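# Draw the reference picture on the paper pad

## Task

Using the markers, reproduce the reference image called 'drawing' on the pad of paper. The image shows the entire sheet, and its upper edge corresponds to the pad's long edge farthest from the robot. The strip of scrap paper next to the pad is not assessed.

## Robot and tools

Robot: two arms, left_arm and right_arm, each ending in a five-jointed dexterous hand. right_arm has a right hand; left_arm has a mirrored left hand. The markers and pad lie on the table. Avoid knocking anything off the table, dropping or flinging a marker, slamming into the table, and any contact between the two arms or hands. Such contact, including one hand gripping the other's fingers, can end the scene as a failure.

Frames. Scene frame: origin at table-top height midway between the arms, +x pointing out over the table away from the robot, +z up, and left_arm on the +y side. Image left and right do not follow arm names. The bases sit near left (-0.015, +0.498, +0.040) and right (+0.031, -0.418, +0.040) m. Reported hand positions (metres), quaternions (wxyz) and velocities are in each arm's own base frame. Fixed cameras and the table use the scene frame. Motion offsets use the axes of that arm's current Hand target.

Hand point axes (right hand): +z runs along straight fingers toward the tips, and +x runs across the palm away from the thumb. The palm surface sits at y = -0.062 m. Straight fingertips reach about z = +0.12 m. A rigid mast near the wrist, at x 0.05 to 0.10 and z -0.16 to -0.11, can collide with things. On the left hand +x points toward the thumb.

Row layout. Every command row holds exactly 48 numbers, each in [-1, 1], covering both arms even if one is idle. Numbers 1-6 are left_arm dx, dy, dz, rx, ry, rz. Numbers 7-22 are the left hand's 16 motor goals. Numbers 23-24 are left current_limit and speed. Numbers 25-48 repeat this pattern for the right arm. The pose numbers are offsets, not poses. They count from the arm's Hand target as it stood when the action or move began, along that target's axes. 1.0 equals 0.6 m of travel or 180 degrees of turn. rx, ry, rz form one rotation vector. All six at 0 means staying at the Hand target. The controller limits orientation to within 32 degrees of the measured one per step.

Hand motor order: index_mcp, index_abd, index_pip, index_dip, middle_mcp, middle_abd, middle_pip, middle_dip, ring_mcp, ring_abd, ring_pip, ring_dip, thumb_cmc, thumb_axl, thumb_mcp, thumb_ipl. Each number is an absolute goal angle, scaled linearly between the hinge's stops. Moving toward -1 curls the joint. Values for a straight joint: _mcp +0.75, _abd 0.00, _pip +0.58, _dip +0.70, thumb_cmc +0.71, thumb_axl +0.68, thumb_mcp +0.23, thumb_ipl +0.17. A 0 is a real goal, not 'no change'. To keep a grip unchanged, copy back hand_goal, hand_current_limit and hand_speed from the last result. current_limit maps -1..+1 onto 0..550 mA, with a floor of 11 mA. speed sets motor rate as (speed+1)/2 of 8.5 rad/s. Both begin at +0.4 and -0.6 and stay as last sent. A motor drawing 495 mA or more for 5 s shuts down for 10 s, so grip a marker firmly but not at full current.

Tools.
execute_actions: 'actions' is a list of actions. Each action is a list of up to 15 rows, one row per 1/30 s step. A shorter action repeats its last row. Every row in an action is measured from that action's starting Hand target. 'cameras' lists camera names, ["all"] or []. An empty actions list returns state plus all images.
move: 'target' is one 48-number row or a list of up to 15 rows. Each row's offsets count from the Hand targets at the move's start, not from the previous row. 'speed' is in m/s, 0.002 to 3.6, default 0.25; turning speed is capped at twice this value in rad/s. 'blend' is a corner-rounding radius in metres. 'stop_force' (3 to 120 N, one value for both arms) ends an arm's path when its wrist sensor feels that much push. Use it with slow speeds when lowering a marker onto paper. Leave it out when lifting away from a contact. 'zero' (default true) re-zeroes the sensor first. 'blocking' false returns early but cannot be combined with stop_force. A move lasts 0.5 to 10 s. Its result adds a 'move:' line reporting done, off_target, moving, held or fault, plus limits such as paced or held.
wait: 'seconds' 0 to 10; arms hold their last command.
stop: brakes a running move.
zoom_image: 'camera' plus 'region' [x0, y0, x1, y1] in pixels, at most 504 by 504, taken from that camera's newest image.
show_instructions: shows the reference image.
zero_wrist_force: 'arm' is left_arm or right_arm.
finished_scene: ends the scene; 'scene' is 1.

Cameras: cam_high, cam_low, cam_above (top-down, useful for checking the drawing), cam_left_wrist, cam_right_wrist, each 672x504.

Results. 'Hand target' is the last commanded pose, and the next offsets start from it. The hand can rest short of it; resend the gap as an offset if needed. hand_goal, hand_measured, hand_current_ma and hand_state (moving, goal, blocked, overload) give one entry per motor in the order above. Wrist force and torque are in end-effector axes, with a third line showing the peak since last shown. Joint velocities 'within noise' means the arm is still. MOTOR HOT warns of overheating. A HAND FAULT line cancels the remaining motion calls in that reply.

Hazards. Each arm is stiff, so pressing a marker only slightly too far into the table can trigger a fault stop. Wrist joints fault at 24.6 N m of contact torque, and any outside force near 150 N also faults; the arm then freezes for 10 s. Press lightly and approach slowly. Do not move a hand point close to its own base, and keep the arms clear of each other. Thinking time lets the scene run, so keep replies brief.

Each tool is called after "Call:" in YAML: its name, and indented under it one key for each argument.

Reference images:

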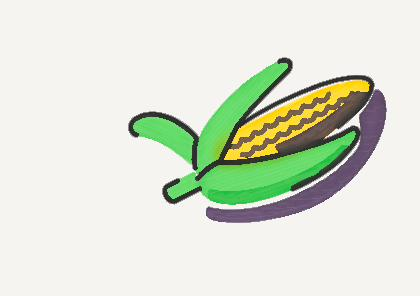

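## Session

Call:
execute_actions:
  actions: []

Call:
show_instructions:

Scene clock: 0.00 s.
left_arm: end_effector_position=(+0.7648, -0.1233, +0.1920) hand_goal=(+0.754, +0.000, +0.576, +0.696, +0.754, +0.000, +0.576, +0.696, +0.754, +0.000, +0.576, +0.696, +0.714, +0.678, +0.226, +0.168) hand_measured=(+0.754, +0.000, +0.576, +0.696, +0.754, +0.000, +0.576, +0.696, +0.754, +0.000, +0.576, +0.696, +0.714, +0.678, +0.226, +0.168) hand_current_ma=(+0, +0, +0, +0, +0, +0, +0, +0, +0, +0, +0, +0, +0, +0, +0, +0) hand_state=(goal, goal, goal, goal, goal, goal, goal, goal, goal, goal, goal, goal, goal, goal, goal, goal) hand_current_limit=0.40 hand_speed=-0.60 end_effector_quat_wxyz=(-0.219, +0.859, -0.454, -0.090) | right_arm: end_effector_position=(+0.7587, +0.3263, +0.0652) hand_goal=(+0.754, +0.000, +0.576, +0.696, +0.754, +0.000, +0.576, +0.696, +0.754, +0.000, +0.576, +0.696, +0.714, +0.678, +0.226, +0.168) hand_measured=(+0.754, +0.000, +0.576, +0.696, +0.754, +0.000, +0.576, +0.696, +0.754, +0.000, +0.576, +0.696, +0.714, +0.678, +0.226, +0.168) hand_current_ma=(+0, +0, +0, +0, +0, +0, +0, +0, +0, +0, +0, +0, +0, +0, +0, +0) hand_state=(goal, goal, goal, goal, goal, goal, goal, goal, goal, goal, goal, goal, goal, goal, goal, goal) hand_current_limit=0.40 hand_speed=-0.60 end_effector_quat_wxyz=(-0.109, -0.067, +0.955, -0.269)
Joint positions: left_arm=[3.097 -2.446 -0.717 -1.522 2.048 -3.778] | right_arm=[0.288 -0.461 0.492 -1.239 -2.046 -1.335]
Joint velocities: within noise
Joint torques (N m): no reading
Wrist force (N): no reading
Wrist torque (N m): no reading
Wrist force, peak (N): no reading
Hand target: left_arm +0.7648, -0.1233, +0.1920; -0.219, +0.859, -0.454, -0.090 | right_arm +0.7587, +0.3263, +0.0652; -0.109, -0.067, +0.955, -0.269

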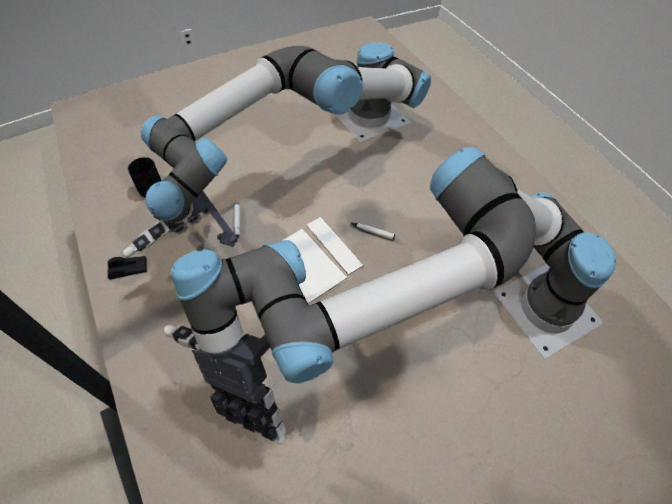

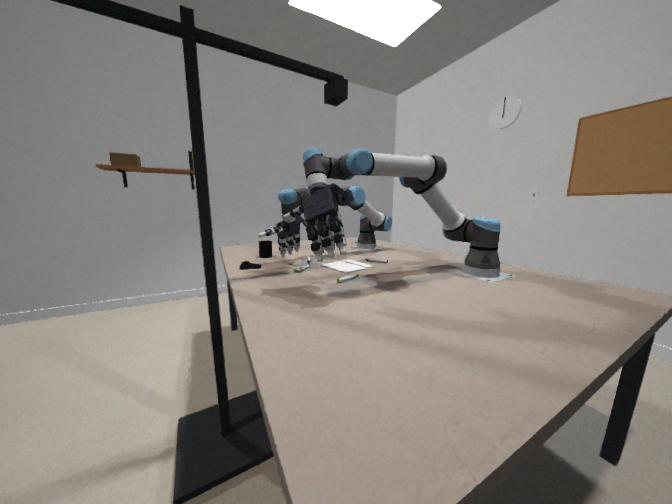

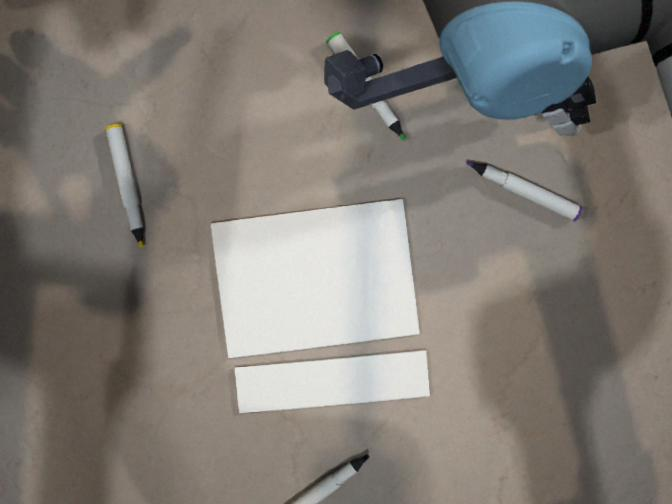

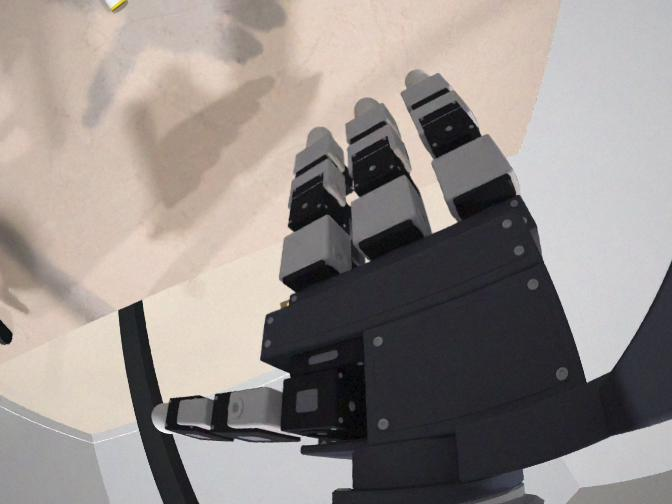

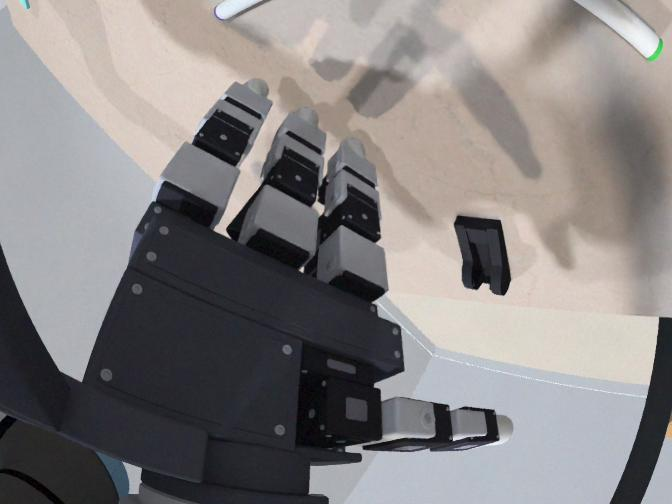

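Reference images for this scene: drawing.

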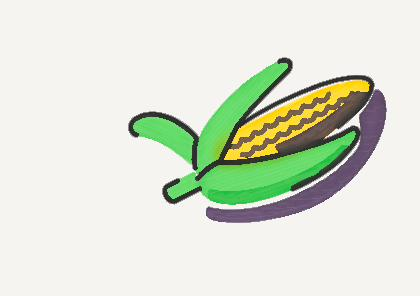

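Call:
zoom_image:
  camera: "cam_above"
  region: [40, 0, 340, 225]

Call:
zoom_image:
  camera: "cam_above"
  region: [300, 0, 620, 240]

Call:
zoom_image:
  camera: "cam_above"
  region: [200, 300, 472, 504]

Call:
zoom_image:
  camera: "cam_right_wrist"
  region: [400, 180, 560, 320]

Call:
zoom_image:
  camera: "cam_high"
  region: [90, 130, 410, 370]

Call:
zoom_image:
  camera: "cam_low"
  region: [220, 180, 420, 330]

Scaled by 1.680.

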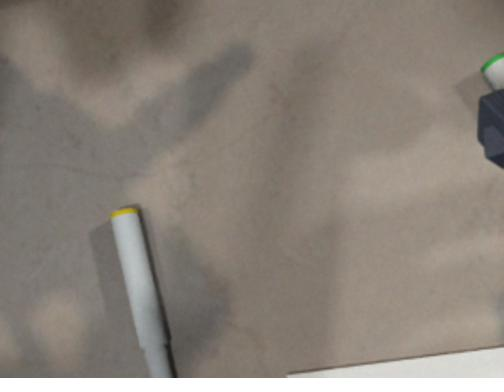

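Scaled by 1.575.

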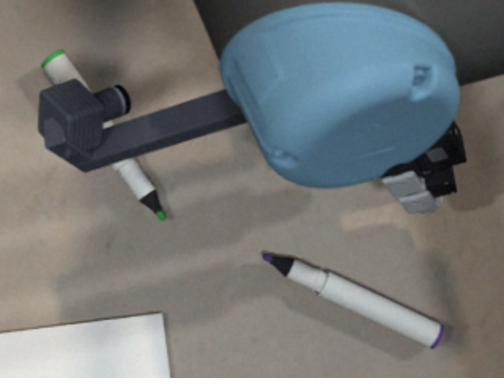

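Scaled by 1.853.

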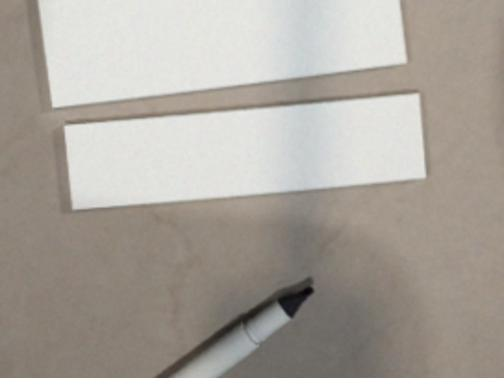

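Scaled by 3.150 from the camera's 672x504 image, which has a finer 960x720 frame.

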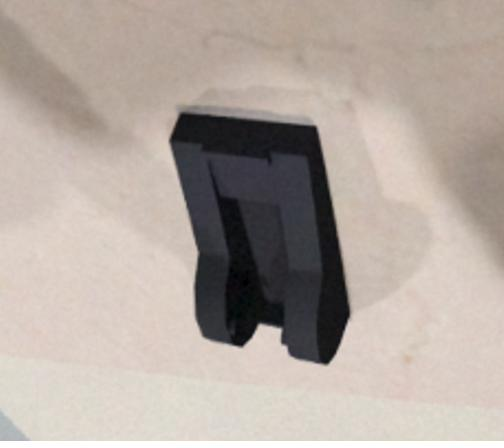

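Scaled by 1.575.

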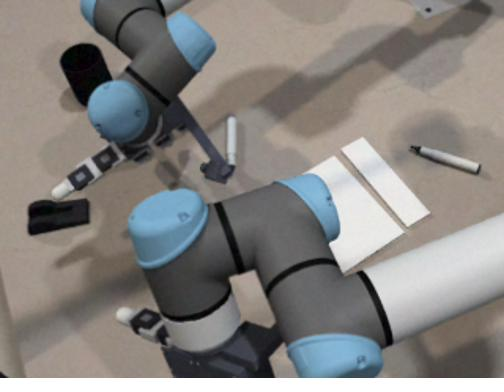

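Scaled by 2.520.

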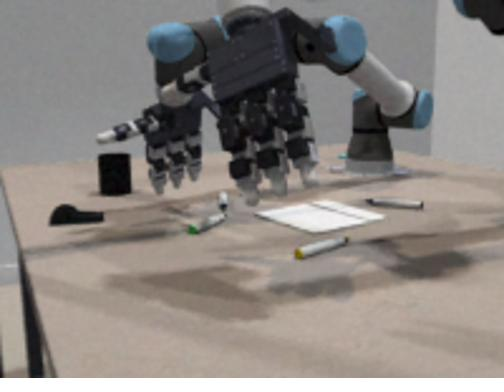

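Call:
zoom_image:
  camera: "cam_above"
  region: [90, 110, 180, 260]

Call:
zoom_image:
  camera: "cam_above"
  region: [190, 180, 440, 430]

Scaled by 3.360.

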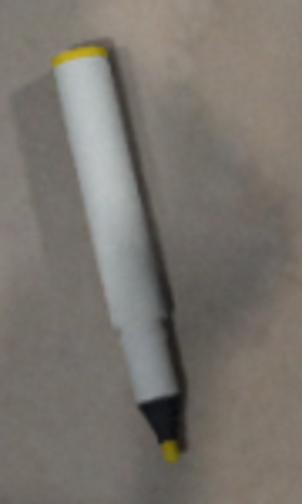

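Scaled by 2.016.

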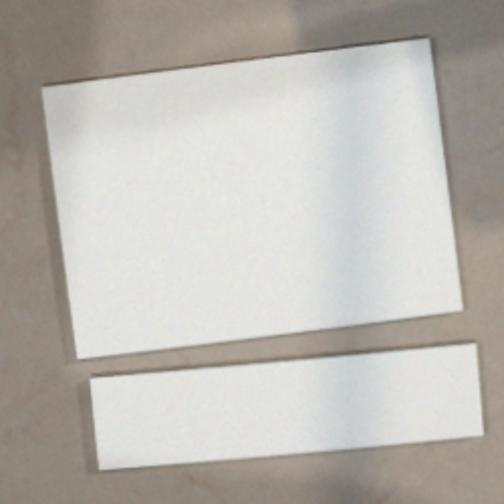

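Call:
move:
  target:
    - [0.0908,0.2677,-0.0648,0.2623,0.4635,0.444, 0.459,0,-0.717,0.551, 0.459,0,-0.717,0.551, 0.9,0,0.3,0.4, -0.571,0.678,0.157,0.005, 0.4,-0.6, 0.0488,-0.0998,-0.1667,0,0,0, 0.754,0,0.576,0.696,0.754,0,0.576,0.696,0.754,0,0.576,0.696,0.714,0.678,0.226,0.168,0.4,-0.6]
    - [0.0908,0.2677,-0.0648,0.2623,0.4635,0.444, 0.459,0,-0.717,0.551, 0.459,0,-0.717,0.551, 0.9,0,0.3,0.4, -0.571,0.678,0.157,0.005, 0.4,-0.6, 0.5195,-0.985,0.172,0,0,0, 0.754,0,0.576,0.696,0.754,0,0.576,0.696,0.754,0,0.576,0.696,0.714,0.678,0.226,0.168,0.4,-0.6]
  speed: 0.3
  blend: [0.05, 0]
  cameras: ["all"]

Scene clock: 118.43 s.
left_arm: end_effector_position=(+0.6626, -0.2604, +0.1600) hand_goal=(+0.460, +0.000, -0.716, +0.552, +0.460, +0.000, -0.716, +0.552, +0.900, +0.000, +0.300, +0.400, -0.570, +0.678, +0.158, +0.006) hand_measured=(+0.458, +0.000, -0.708, +0.556, +0.458, +0.000, -0.710, +0.554, +0.888, +0.000, +0.300, +0.402, -0.568, +0.678, +0.156, +0.008) hand_current_ma=(-1, +0, +10, +3, -1, +0, +8, +3, -20, +0, +1, +3, +1, -1, -2, +1) hand_state=(goal, goal, goal, goal, goal, goal, goal, goal, goal, goal, goal, goal, goal, goal, goal, goal) hand_current_limit=0.40 hand_speed=-0.60 end_effector_quat_wxyz=(+0.069, -0.120, +0.858, -0.495) | right_arm: end_effector_position=(+0.5502, -0.2500, +0.3505) hand_goal=(+0.754, +0.000, +0.576, +0.696, +0.754, +0.000, +0.576, +0.696, +0.754, +0.000, +0.576, +0.696, +0.714, +0.678, +0.226, +0.168) hand_measured=(+0.750, +0.000, +0.576, +0.696, +0.750, +0.000, +0.576, +0.696, +0.750, +0.000, +0.576, +0.696, +0.712, +0.678, +0.224, +0.168) hand_current_ma=(-17, +0, +2, +0, -17, +0, +2, +0, -18, +0, +2, +0, -9, -3, -9, -1) hand_state=(goal, goal, goal, goal, goal, goal, goal, goal, goal, goal, goal, goal, goal, goal, goal, goal) hand_current_limit=0.40 hand_speed=-0.60 end_effector_quat_wxyz=(-0.109, -0.067, +0.955, -0.269)
Joint positions: left_arm=[3.188 -2.105 -1.622 -0.606 0.568 -2.012] | right_arm=[-0.551 -1.303 1.299 -1.722 -2.142 -2.308]
Joint torques (N m): left_arm=[9.15 51.07 31.92 1.07 -2.3 1.77] | right_arm=[-10.78 -28.04 -32.09 -5.23 1.52 -1.09]
Wrist force (N): left_arm=[0.0 -0.8 -0.1] | right_arm=[0.2 0.1 0.1]
Wrist torque (N m): left_arm=[-0.14 -0.07 -0.22] | right_arm=[0.01 -0.01 0.03]
Wrist force, peak (N): left_arm=[0.0 -1.2 0.1] | right_arm=[1.0 -1.6 0.5]
Hand target: left_arm +0.6626, -0.2604, +0.1600; +0.069, -0.120, +0.858, -0.495 | right_arm +0.5502, -0.2501, +0.3505; -0.109, -0.067, +0.955, -0.269
Off the commanded pose: left_arm 0.000 m, 0 deg | right_arm 0.000 m, 0 deg.
elbow stopped short (right arm): the move would have taken joint 3 (elbow) straighter than the controller allows.
move: done
camera_calibration:
cam_left_wrist: T_world_to_cam=[[0.86489, -0.057165, 0.498696, -0.704247], [-0.468785, 0.263208, 0.843186, 0.190908], [-0.179462, -0.963044, 0.200848, -0.0460539], [0, 0, 0, 1]] pos_world=[0.690326, -0.134859, 0.199485]
cam_right_wrist: T_world_to_cam=[[0.678832, 0.539507, -0.498116, -0.0247711], [0.610662, -0.0380714, 0.790976, -0.673414], [0.407773, -0.84112, -0.3553, -0.179892], [0, 0, 0, 1]] pos_world=[0.501399, -0.163585, 0.456399]

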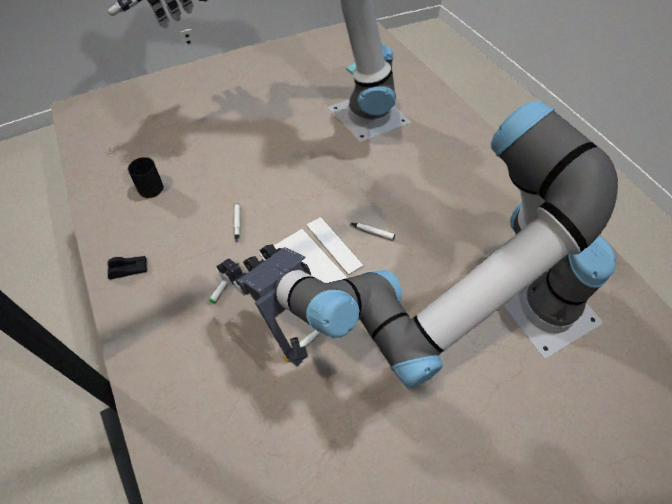

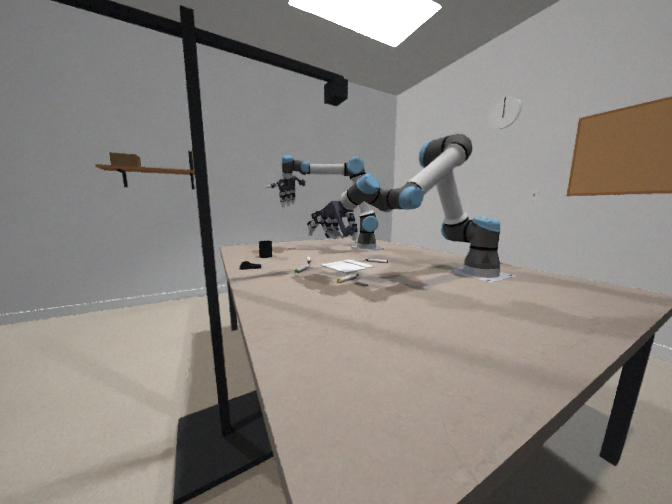

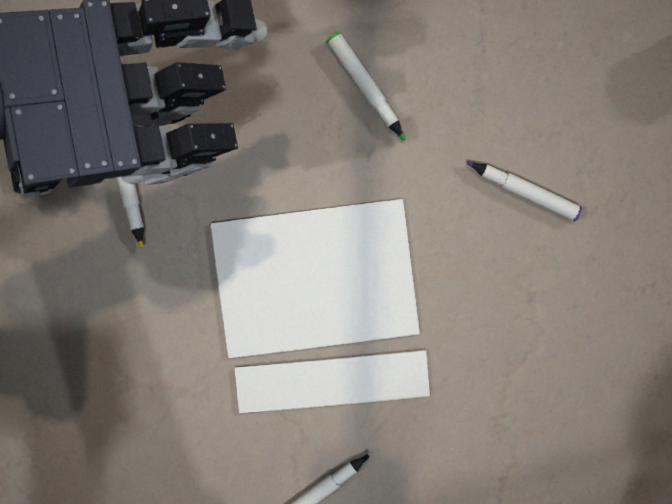

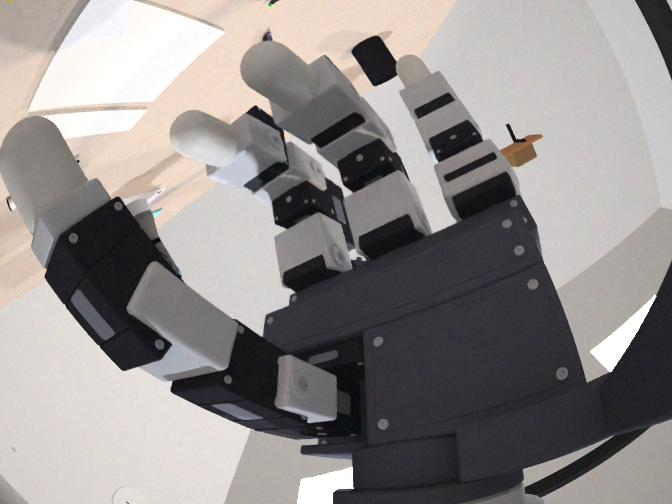

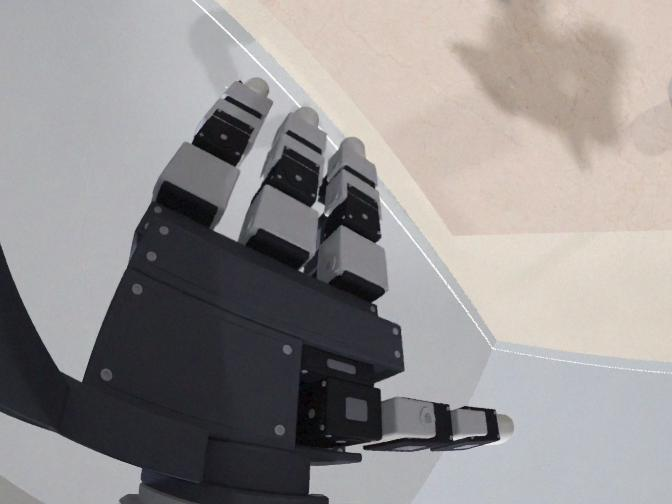

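Call:
move:
  target: [-0.011,0.1628,0.0847,0,0,0, 0.459,0,-0.717,0.551, 0.459,0,-0.717,0.551, 0.9,0,0.3,0.4, -0.571,0.678,0.157,0.005, 0.4,-0.6, 0,0,0,0,0,0, 0.754,0,0.576,0.696,0.754,0,0.576,0.696,0.754,0,0.576,0.696,0.714,0.678,0.226,0.168,0.4,-0.6]
  speed: 0.2
  cameras: ["cam_high", "cam_low", "cam_above", "cam_left_wrist"]

Call:
zoom_image:
  camera: "cam_high"
  region: [180, 220, 400, 385]

Call:
zoom_image:
  camera: "cam_low"
  region: [280, 210, 430, 310]

Scene clock: 151.03 s.
left_arm: end_effector_position=(+0.6676, -0.2540, +0.0501) hand_goal=(+0.460, +0.000, -0.716, +0.552, +0.460, +0.000, -0.716, +0.552, +0.900, +0.000, +0.300, +0.400, -0.570, +0.678, +0.158, +0.006) hand_measured=(+0.458, +0.000, -0.710, +0.556, +0.458, +0.000, -0.710, +0.554, +0.888, +0.000, +0.300, +0.402, -0.568, +0.678, +0.156, +0.008) hand_current_ma=(-1, +0, +9, +3, -1, +0, +8, +3, -20, +0, +0, +3, +1, -1, -2, +1) hand_state=(goal, goal, goal, goal, goal, goal, goal, goal, goal, goal, goal, goal, goal, goal, goal, goal) hand_current_limit=0.40 hand_speed=-0.60 end_effector_quat_wxyz=(+0.069, -0.120, +0.858, -0.495) | right_arm: end_effector_position=(+0.5502, -0.2501, +0.3505) hand_goal=(+0.754, +0.000, +0.576, +0.696, +0.754, +0.000, +0.576, +0.696, +0.754, +0.000, +0.576, +0.696, +0.714, +0.678, +0.226, +0.168) hand_measured=(+0.750, +0.000, +0.576, +0.696, +0.750, +0.000, +0.576, +0.696, +0.750, +0.000, +0.576, +0.696, +0.712, +0.678, +0.224, +0.168) hand_current_ma=(-17, +0, +2, +0, -17, +0, +2, +0, -18, +0, +2, +0, -9, -3, -9, -1) hand_state=(goal, goal, goal, goal, goal, goal, goal, goal, goal, goal, goal, goal, goal, goal, goal, goal) hand_current_limit=0.40 hand_speed=-0.60 end_effector_quat_wxyz=(-0.109, -0.067, +0.955, -0.269)
Joint positions: left_arm=[3.197 -2.276 -1.672 -0.399 0.564 -1.996] | right_arm=[-0.551 -1.303 1.299 -1.722 -2.141 -2.308]
Joint torques (N m): left_arm=[9.59 37.62 29.3 4.62 -2.21 -1.52] | right_arm=[-11.43 -28.57 -32.51 -5.17 1.31 -1.39]
Wrist force (N): left_arm=[-0.1 -0.9 0.2] | right_arm=[0.2 -0.2 0.0]
Wrist torque (N m): left_arm=[-0.15 -0.06 -0.12] | right_arm=[-0.01 -0.01 0.03]
Wrist force, peak (N): left_arm=[-0.1 -2.7 -0.7] | right_arm=[0.5 0.1 0.2]
Hand target: left_arm +0.6676, -0.2540, +0.0500; +0.069, -0.120, +0.858, -0.495 | right_arm +0.5502, -0.2501, +0.3505; -0.109, -0.067, +0.955, -0.269
Off the commanded pose: left_arm 0.000 m, 0 deg | right_arm 0.000 m, 0 deg.
move: done
camera_calibration:
cam_left_wrist: T_world_to_cam=[[0.864889, -0.0571702, 0.498698, -0.653399], [-0.46878, 0.263234, 0.84318, 0.284234], [-0.179479, -0.963037, 0.200867, -0.0169088], [0, 0, 0, 1]] pos_world=[0.695326, -0.128459, 0.0895849]
Images, in order (width x height): cam_high 672x504, cam_low 672x504, cam_above 672x504, cam_left_wrist 672x504.

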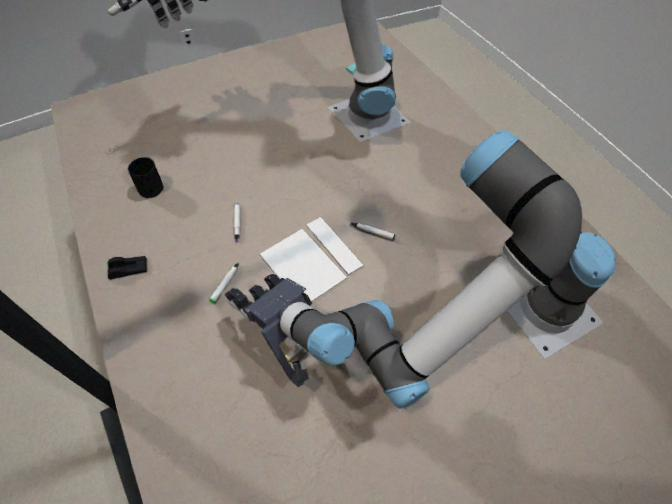

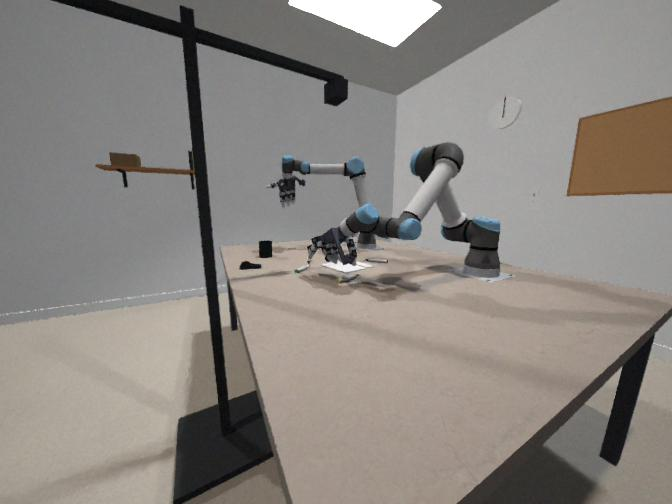

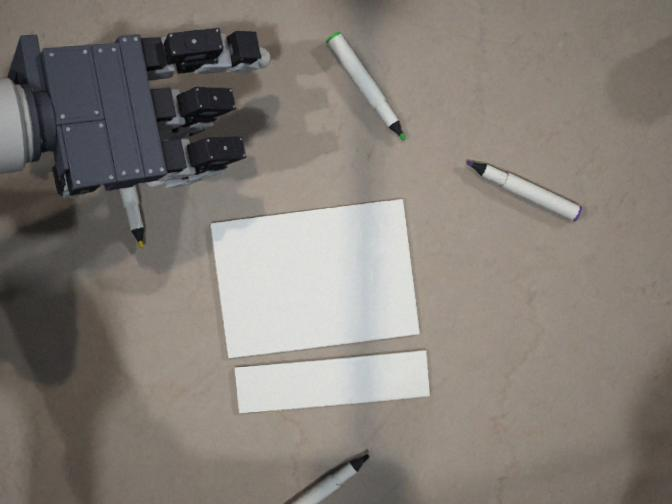

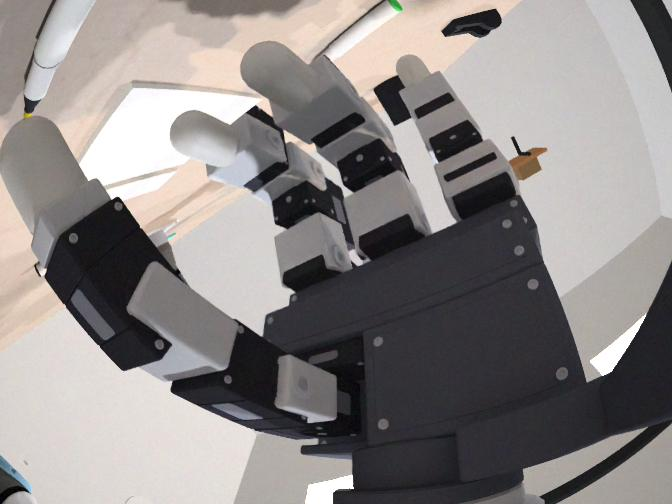

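Scaled by 2.291.

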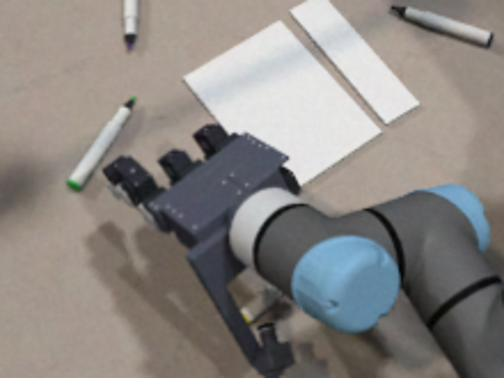

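Scaled by 3.360.

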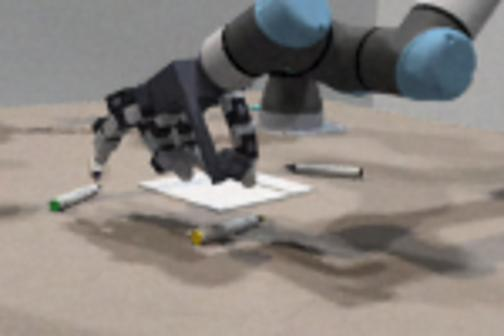

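Call:
zoom_image:
  camera: "cam_left_wrist"
  region: [0, 0, 160, 200]

Call:
zoom_image:
  camera: "cam_above"
  region: [0, 0, 300, 260]

Scaled by 2.520 from the camera's 672x504 image, which has a finer 960x720 frame.

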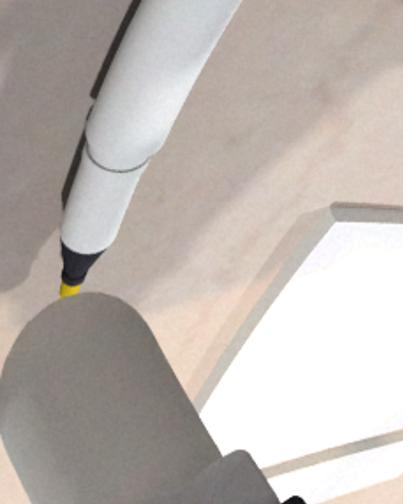

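Scaled by 1.680.

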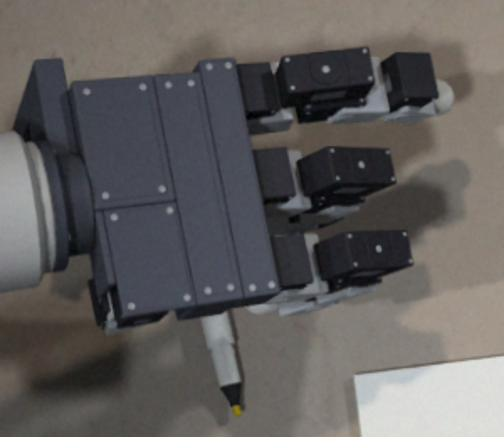

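Call:
move:
  target: [0.008,0.0975,0.0537,0,0,0, 0.459,0,-0.717,0.551, 0.459,0,-0.717,0.551, 0.9,0,0.3,0.4, -0.571,0.678,0.157,0.005, 0.4,-0.6, 0,0,0,0,0,0, 0.754,0,0.576,0.696,0.754,0,0.576,0.696,0.754,0,0.576,0.696,0.714,0.678,0.226,0.168,0.4,-0.6]
  speed: 0.04
  stop_force: 4
  cameras: ["cam_low", "cam_above", "cam_left_wrist"]

Call:
zoom_image:
  camera: "cam_left_wrist"
  region: [0, 0, 300, 225]

Call:
zoom_image:
  camera: "cam_low"
  region: [280, 210, 430, 310]

Scene clock: 182.50 s.
left_arm: end_effector_position=(+0.6626, -0.2540, -0.0167) hand_goal=(+0.460, +0.000, -0.716, +0.552, +0.460, +0.000, -0.716, +0.552, +0.900, +0.000, +0.300, +0.400, -0.570, +0.678, +0.158, +0.006) hand_measured=(+0.458, +0.000, -0.710, +0.556, +0.458, +0.000, -0.710, +0.554, +0.888, +0.000, +0.300, +0.402, -0.568, +0.678, +0.156, +0.008) hand_current_ma=(-1, +0, +9, +3, -1, +0, +8, +3, -20, +0, +0, +3, +1, -1, -2, +1) hand_state=(goal, goal, goal, goal, goal, goal, goal, goal, goal, goal, goal, goal, goal, goal, goal, goal) hand_current_limit=0.40 hand_speed=-0.60 end_effector_quat_wxyz=(+0.069, -0.120, +0.858, -0.495) | right_arm: end_effector_position=(+0.5502, -0.2501, +0.3505) hand_goal=(+0.754, +0.000, +0.576, +0.696, +0.754, +0.000, +0.576, +0.696, +0.754, +0.000, +0.576, +0.696, +0.714, +0.678, +0.226, +0.168) hand_measured=(+0.750, +0.000, +0.576, +0.696, +0.750, +0.000, +0.576, +0.696, +0.750, +0.000, +0.576, +0.696, +0.712, +0.678, +0.224, +0.168) hand_current_ma=(-17, +0, +2, +0, -17, +0, +2, +0, -18, +0, +2, +0, -9, -3, -9, -1) hand_state=(goal, goal, goal, goal, goal, goal, goal, goal, goal, goal, goal, goal, goal, goal, goal, goal) hand_current_limit=0.40 hand_speed=-0.60 end_effector_quat_wxyz=(-0.109, -0.067, +0.955, -0.269)
Joint positions: left_arm=[3.198 -2.39 -1.692 -0.267 0.564 -1.995] | right_arm=[-0.551 -1.303 1.299 -1.722 -2.141 -2.308]
Joint torques (N m): left_arm=[7.5 38.8 6.38 4.35 -2.26 -1.48] | right_arm=[-11.14 -28.77 -31.56 -5.4 1.68 -1.16]
Wrist force (N): left_arm=[-0.3 -0.7 0.2] | right_arm=[0.1 0.0 0.1]
Wrist torque (N m): left_arm=[-0.13 -0.02 -0.19] | right_arm=[0.00 0.00 0.03]
Wrist force, peak (N): left_arm=[0.0 -1.1 -0.1] | right_arm=[0.4 -0.2 0.5]
Hand target: left_arm +0.6626, -0.2540, -0.0167; +0.069, -0.120, +0.858, -0.495 | right_arm +0.5502, -0.2501, +0.3505; -0.109, -0.067, +0.955, -0.269
Off the commanded pose: left_arm 0.000 m, 0 deg | right_arm 0.000 m, 0 deg.
move: done
camera_calibration:
cam_left_wrist: T_world_to_cam=[[0.864849, -0.0571422, 0.498769, -0.615769], [-0.46886, 0.263213, 0.843143, 0.338398], [-0.179461, -0.963044, 0.200848, -0.00436265], [0, 0, 0, 1]] pos_world=[0.690426, -0.128459, 0.0226849]
Images, in order (width x height): cam_low 672x504, cam_above 672x504, cam_left_wrist 672x504.

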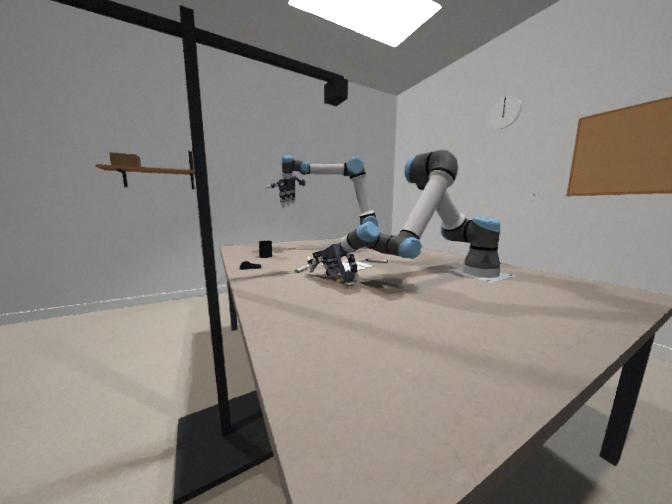

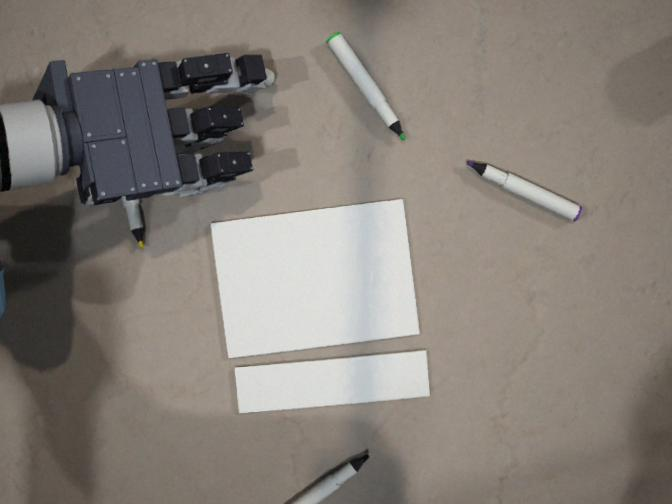

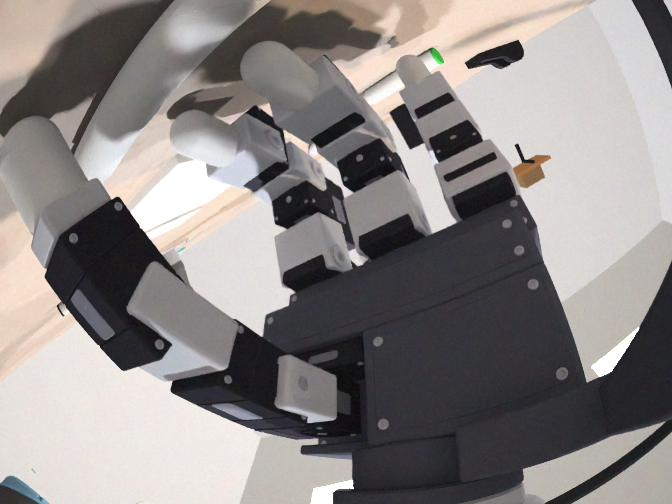

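Scaled by 1.680 from the camera's 672x504 image, which has a finer 960x720 frame.

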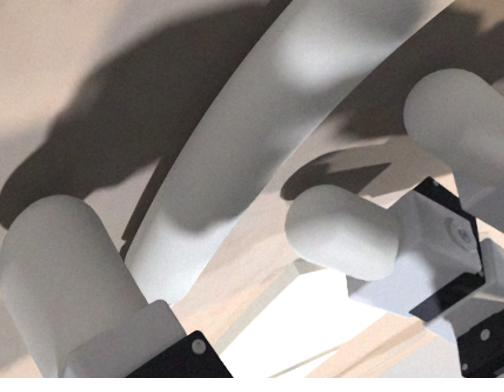

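Scaled by 3.360.

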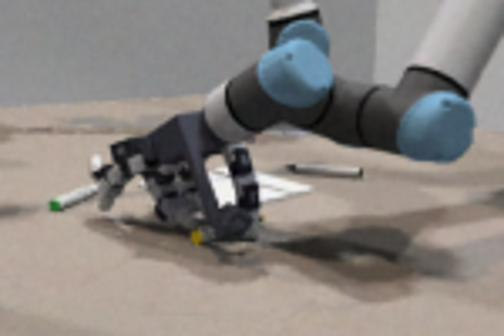

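Call:
move:
  target: [0.0,0.0217,0.0125,0,0,0, 0.459,0,-0.717,0.551, 0.459,0,-0.717,0.551, 0.9,0,0.3,0.4, -0.571,0.678,0.157,0.005, 0.4,-0.6, 0,0,0,0,0,0, 0.754,0,0.576,0.696,0.754,0,0.576,0.696,0.754,0,0.576,0.696,0.714,0.678,0.226,0.168,0.4,-0.6]
  speed: 0.01
  stop_force: 3
  cameras: ["cam_above", "cam_left_wrist"]

Call:
zoom_image:
  camera: "cam_left_wrist"
  region: [0, 0, 300, 225]

Scene clock: 188.53 s.
left_arm: end_effector_position=(+0.6625, -0.2540, -0.0187) hand_goal=(+0.460, +0.000, -0.716, +0.552, +0.460, +0.000, -0.716, +0.552, +0.900, +0.000, +0.300, +0.400, -0.570, +0.678, +0.158, +0.006) hand_measured=(+0.458, +0.000, -0.710, +0.556, +0.458, +0.000, -0.710, +0.554, +0.888, +0.000, +0.300, +0.402, -0.568, +0.678, +0.158, +0.004) hand_current_ma=(-1, +0, +9, +3, -1, +0, +8, +3, -20, +0, +0, +3, +1, -1, +1, -3) hand_state=(goal, goal, goal, goal, goal, goal, goal, goal, goal, goal, goal, goal, goal, goal, goal, goal) hand_current_limit=0.40 hand_speed=-0.60 end_effector_quat_wxyz=(+0.069, -0.120, +0.858, -0.495) | right_arm: end_effector_position=(+0.5502, -0.2501, +0.3505) hand_goal=(+0.754, +0.000, +0.576, +0.696, +0.754, +0.000, +0.576, +0.696, +0.754, +0.000, +0.576, +0.696, +0.714, +0.678, +0.226, +0.168) hand_measured=(+0.750, +0.000, +0.576, +0.696, +0.750, +0.000, +0.576, +0.696, +0.750, +0.000, +0.576, +0.696, +0.712, +0.678, +0.224, +0.168) hand_current_ma=(-17, +0, +2, +0, -17, +0, +2, +0, -18, +0, +2, +0, -9, -3, -9, -1) hand_state=(goal, goal, goal, goal, goal, goal, goal, goal, goal, goal, goal, goal, goal, goal, goal, goal) hand_current_limit=0.40 hand_speed=-0.60 end_effector_quat_wxyz=(-0.109, -0.067, +0.955, -0.269)
Joint positions: left_arm=[3.198 -2.393 -1.691 -0.263 0.564 -1.995] | right_arm=[-0.551 -1.303 1.299 -1.722 -2.141 -2.308]
Joint torques (N m): left_arm=[-0.96 54.31 5 0.89 -1.39 -0.9] | right_arm=[-11.34 -29.34 -30.45 -5.35 1.37 -1.28]
Wrist force (N): left_arm=[-0.2 -3.8 -1.0] | right_arm=[0.2 -0.1 0.3]
Wrist torque (N m): left_arm=[-0.37 -0.02 -0.20] | right_arm=[-0.03 -0.01 0.03]
Wrist force, peak (N): left_arm=[0.2 -7.6 -2.3] | right_arm=[0.4 -0.2 0.1]
Hand target: left_arm +0.6625, -0.2540, -0.0187; +0.069, -0.120, +0.858, -0.495 (not the last commanded pose) | right_arm +0.5502, -0.2501, +0.3505; -0.109, -0.067, +0.955, -0.269
Off the commanded pose: left_arm 0.013 m, 0 deg | right_arm 0.000 m, 0 deg.
move: contact (left_arm)
camera_calibration:
cam_left_wrist: T_world_to_cam=[[0.865019, -0.0570925, 0.498481, -0.614754], [-0.468585, 0.263232, 0.843289, 0.339717], [-0.179362, -0.963042, 0.200948, -0.00408767], [0, 0, 0, 1]] pos_world=[0.690226, -0.128459, 0.0207853]
Images, in order (width x height): cam_above 672x504, cam_left_wrist 672x504.

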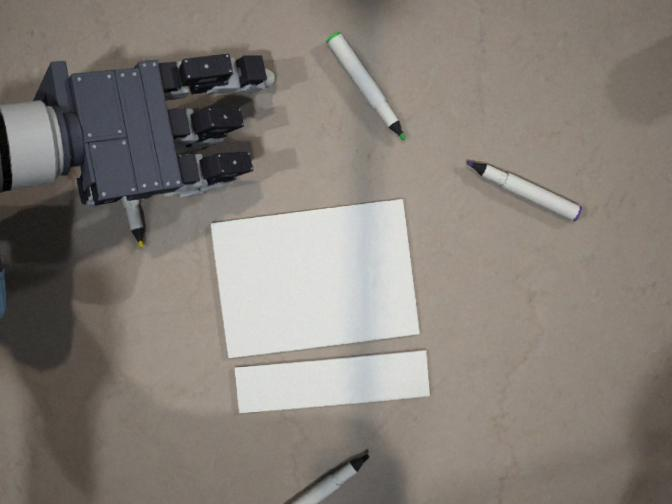

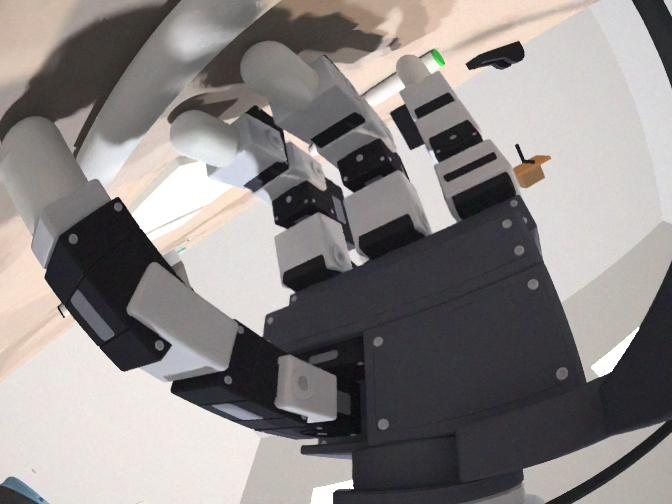

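Scaled by 1.680 from the camera's 672x504 image, which has a finer 960x720 frame.

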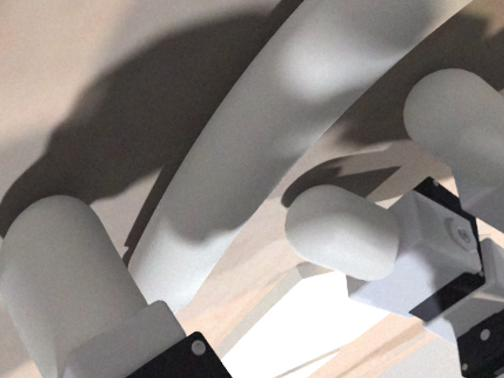

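Call:
move:
  target:
    - [0.0,-0.00433,-0.0025,0,0,0, 0.459,0,-0.717,0.551, 0.459,0,-0.717,0.551, 0.9,0,0.3,0.4, -0.571,0.678,0.157,0.005, 0.4,-0.8, 0,0,0,0,0,0, 0.754,0,0.576,0.696,0.754,0,0.576,0.696,0.754,0,0.576,0.696,0.714,0.678,0.226,0.168,0.4,-0.6]
    - [0.0,-0.00433,-0.0025,0,0,0, 0.151,0,-0.547,0.696, 0.151,0,-0.547,0.696, 0.9,0,0.3,0.4, -0.571,0.678,0.171,-0.114, 0.4,-0.8, 0,0,0,0,0,0, 0.754,0,0.576,0.696,0.754,0,0.576,0.696,0.754,0,0.576,0.696,0.714,0.678,0.226,0.168,0.4,-0.6]
  speed: 0.02
  cameras: ["cam_above", "cam_left_wrist"]

Call:
zoom_image:
  camera: "cam_left_wrist"
  region: [0, 0, 300, 225]

Scene clock: 200.17 s.
left_arm: end_effector_position=(+0.6625, -0.2540, -0.0157) hand_goal=(+0.152, +0.000, -0.546, +0.696, +0.152, +0.000, -0.546, +0.696, +0.900, +0.000, +0.300, +0.400, -0.570, +0.678, +0.172, -0.114) hand_measured=(+0.154, +0.000, -0.546, +0.694, +0.154, +0.000, -0.546, +0.694, +0.888, +0.000, +0.300, +0.402, -0.568, +0.678, +0.166, -0.112) hand_current_ma=(+1, +0, -1, -3, +1, +0, +0, -2, -20, +0, +0, +3, +1, -1, -9, +3) hand_state=(goal, goal, goal, goal, goal, goal, goal, goal, goal, goal, goal, goal, goal, goal, goal, goal) hand_current_limit=0.40 hand_speed=-0.80 end_effector_quat_wxyz=(+0.069, -0.120, +0.858, -0.495) | right_arm: end_effector_position=(+0.5502, -0.2501, +0.3505) hand_goal=(+0.754, +0.000, +0.576, +0.696, +0.754, +0.000, +0.576, +0.696, +0.754, +0.000, +0.576, +0.696, +0.714, +0.678, +0.226, +0.168) hand_measured=(+0.750, +0.000, +0.576, +0.696, +0.750, +0.000, +0.576, +0.696, +0.750, +0.000, +0.576, +0.696, +0.712, +0.678, +0.224, +0.168) hand_current_ma=(-17, +0, +2, +0, -17, +0, +2, +0, -18, +0, +2, +0, -9, -3, -9, -1) hand_state=(goal, goal, goal, goal, goal, goal, goal, goal, goal, goal, goal, goal, goal, goal, goal, goal) hand_current_limit=0.40 hand_speed=-0.60 end_effector_quat_wxyz=(-0.109, -0.067, +0.955, -0.269)
Joint positions: left_arm=[3.198 -2.388 -1.692 -0.269 0.564 -1.995] | right_arm=[-0.551 -1.303 1.299 -1.722 -2.141 -2.308]
Joint torques (N m): left_arm=[-0.97 38.75 6.35 1.87 -1.88 -0.68] | right_arm=[-10.85 -30.39 -30.07 -5.18 1.25 -1.24]
Wrist force (N): left_arm=[-0.1 -0.7 -0.1] | right_arm=[0.0 0.1 0.1]
Wrist torque (N m): left_arm=[-0.08 -0.07 -0.16] | right_arm=[0.01 0.01 0.02]
Wrist force, peak (N): left_arm=[-0.1 -15.7 -0.6] | right_arm=[0.4 -0.3 0.3]
Hand target: left_arm +0.6625, -0.2540, -0.0157; +0.069, -0.120, +0.858, -0.495 | right_arm +0.5502, -0.2501, +0.3505; -0.109, -0.067, +0.955, -0.269
Off the commanded pose: left_arm 0.000 m, 0 deg | right_arm 0.000 m, 0 deg.
move: done
camera_calibration:
cam_left_wrist: T_world_to_cam=[[0.86501, -0.0571405, 0.498491, -0.616249], [-0.4686, 0.263151, 0.843306, 0.337186], [-0.179365, -0.963061, 0.200852, -0.00468821], [0, 0, 0, 1]] pos_world=[0.690226, -0.128459, 0.0237849]
Images, in order (width x height): cam_above 672x504, cam_left_wrist 672x504.

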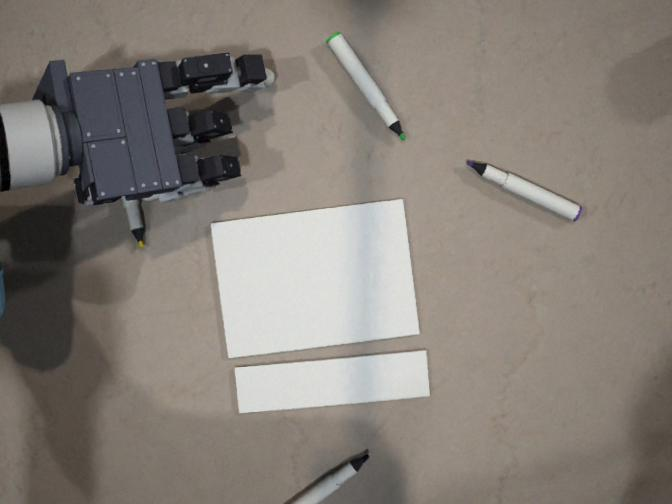

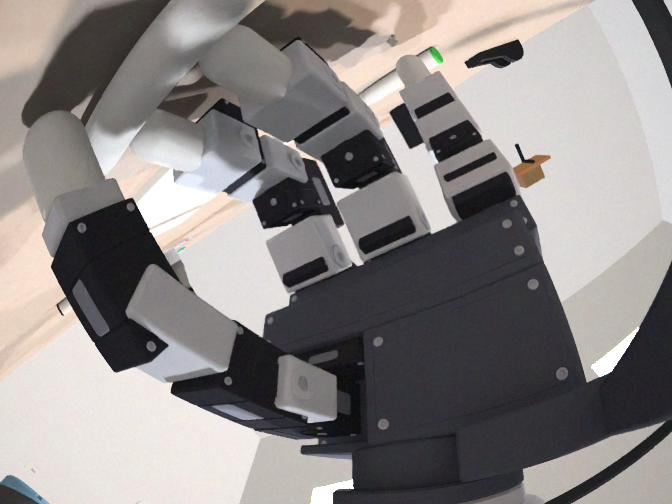

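Scaled by 1.680 from the camera's 672x504 image, which has a finer 960x720 frame.

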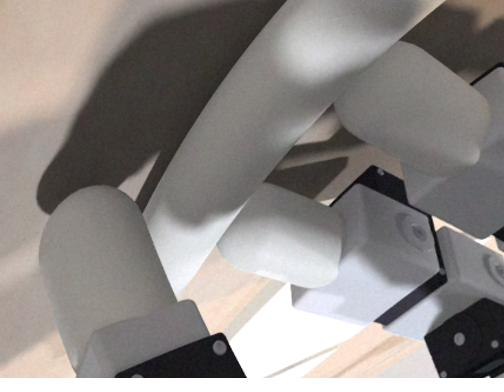

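Call:
move:
  target:
    - [0,0,0,0,0,0, 0.06,0,-0.53,0.696, 0.06,0,-0.53,0.696, 0.9,0,0.3,0.4, -0.571,0.678,0.171,-0.17, 0.4,-0.85, 0,0,0,0,0,0, 0.754,0,0.576,0.696,0.754,0,0.576,0.696,0.754,0,0.576,0.696,0.714,0.678,0.226,0.168,0.4,-0.6]
  speed: 0.02
  cameras: ["cam_above", "cam_left_wrist"]

Call:
zoom_image:
  camera: "cam_left_wrist"
  region: [0, 0, 300, 225]

Scene clock: 204.93 s.
left_arm: end_effector_position=(+0.6625, -0.2540, -0.0157) hand_goal=(+0.060, +0.000, -0.530, +0.696, +0.060, +0.000, -0.530, +0.696, +0.900, +0.000, +0.300, +0.400, -0.570, +0.678, +0.172, -0.170) hand_measured=(+0.074, +0.000, -0.528, +0.696, +0.066, +0.000, -0.530, +0.694, +0.888, +0.000, +0.300, +0.402, -0.570, +0.678, +0.176, -0.162) hand_current_ma=(+28, +0, +3, -1, +8, +0, +0, -2, -20, +0, +0, +3, +0, -1, +7, +16) hand_state=(goal, goal, goal, goal, goal, goal, goal, goal, goal, goal, goal, goal, goal, goal, goal, goal) hand_current_limit=0.40 hand_speed=-0.85 end_effector_quat_wxyz=(+0.069, -0.120, +0.858, -0.495) | right_arm: end_effector_position=(+0.5502, -0.2501, +0.3505) hand_goal=(+0.754, +0.000, +0.576, +0.696, +0.754, +0.000, +0.576, +0.696, +0.754, +0.000, +0.576, +0.696, +0.714, +0.678, +0.226, +0.168) hand_measured=(+0.750, +0.000, +0.576, +0.696, +0.750, +0.000, +0.576, +0.696, +0.750, +0.000, +0.576, +0.696, +0.712, +0.678, +0.224, +0.168) hand_current_ma=(-17, +0, +2, +0, -17, +0, +2, +0, -18, +0, +2, +0, -9, -3, -9, -1) hand_state=(goal, goal, goal, goal, goal, goal, goal, goal, goal, goal, goal, goal, goal, goal, goal, goal) hand_current_limit=0.40 hand_speed=-0.60 end_effector_quat_wxyz=(-0.109, -0.067, +0.955, -0.269)
Joint positions: left_arm=[3.198 -2.388 -1.692 -0.269 0.564 -1.995] | right_arm=[-0.551 -1.303 1.299 -1.722 -2.141 -2.308]
Joint torques (N m): left_arm=[0.51 37.5 8.49 4.03 -2.23 1.77] | right_arm=[-10.29 -30.21 -30.03 -5.11 1.31 -1.1]
Wrist force (N): left_arm=[0.1 -0.5 0.0] | right_arm=[0.1 -0.4 0.0]
Wrist torque (N m): left_arm=[-0.05 -0.09 -0.15] | right_arm=[-0.05 0.00 0.02]
Wrist force, peak (N): left_arm=[0.2 -1.0 -0.4] | right_arm=[0.1 0.0 0.5]
Hand target: left_arm +0.6625, -0.2540, -0.0157; +0.069, -0.120, +0.858, -0.495 | right_arm +0.5502, -0.2501, +0.3505; -0.109, -0.067, +0.955, -0.269
Off the commanded pose: left_arm 0.000 m, 0 deg | right_arm 0.000 m, 0 deg.
move: done
camera_calibration:
cam_left_wrist: T_world_to_cam=[[0.865019, -0.0570925, 0.498481, -0.616249], [-0.468585, 0.263232, 0.843289, 0.337187], [-0.179362, -0.963042, 0.200948, -0.00469051], [0, 0, 0, 1]] pos_world=[0.690226, -0.128459, 0.0237853]
Images, in order (width x height): cam_above 672x504, cam_left_wrist 672x504.

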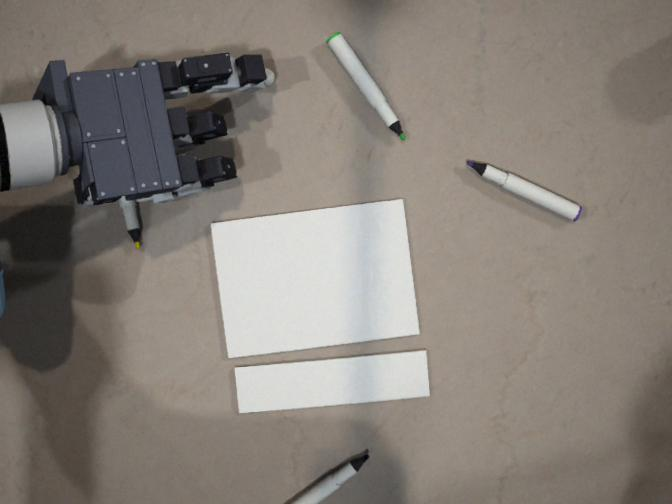

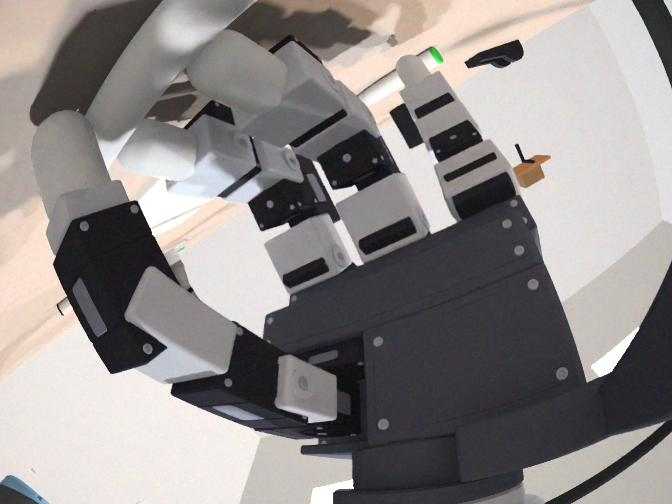

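Scaled by 1.680 from the camera's 672x504 image, which has a finer 960x720 frame.

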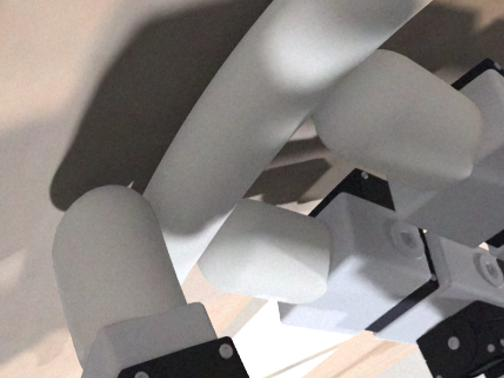

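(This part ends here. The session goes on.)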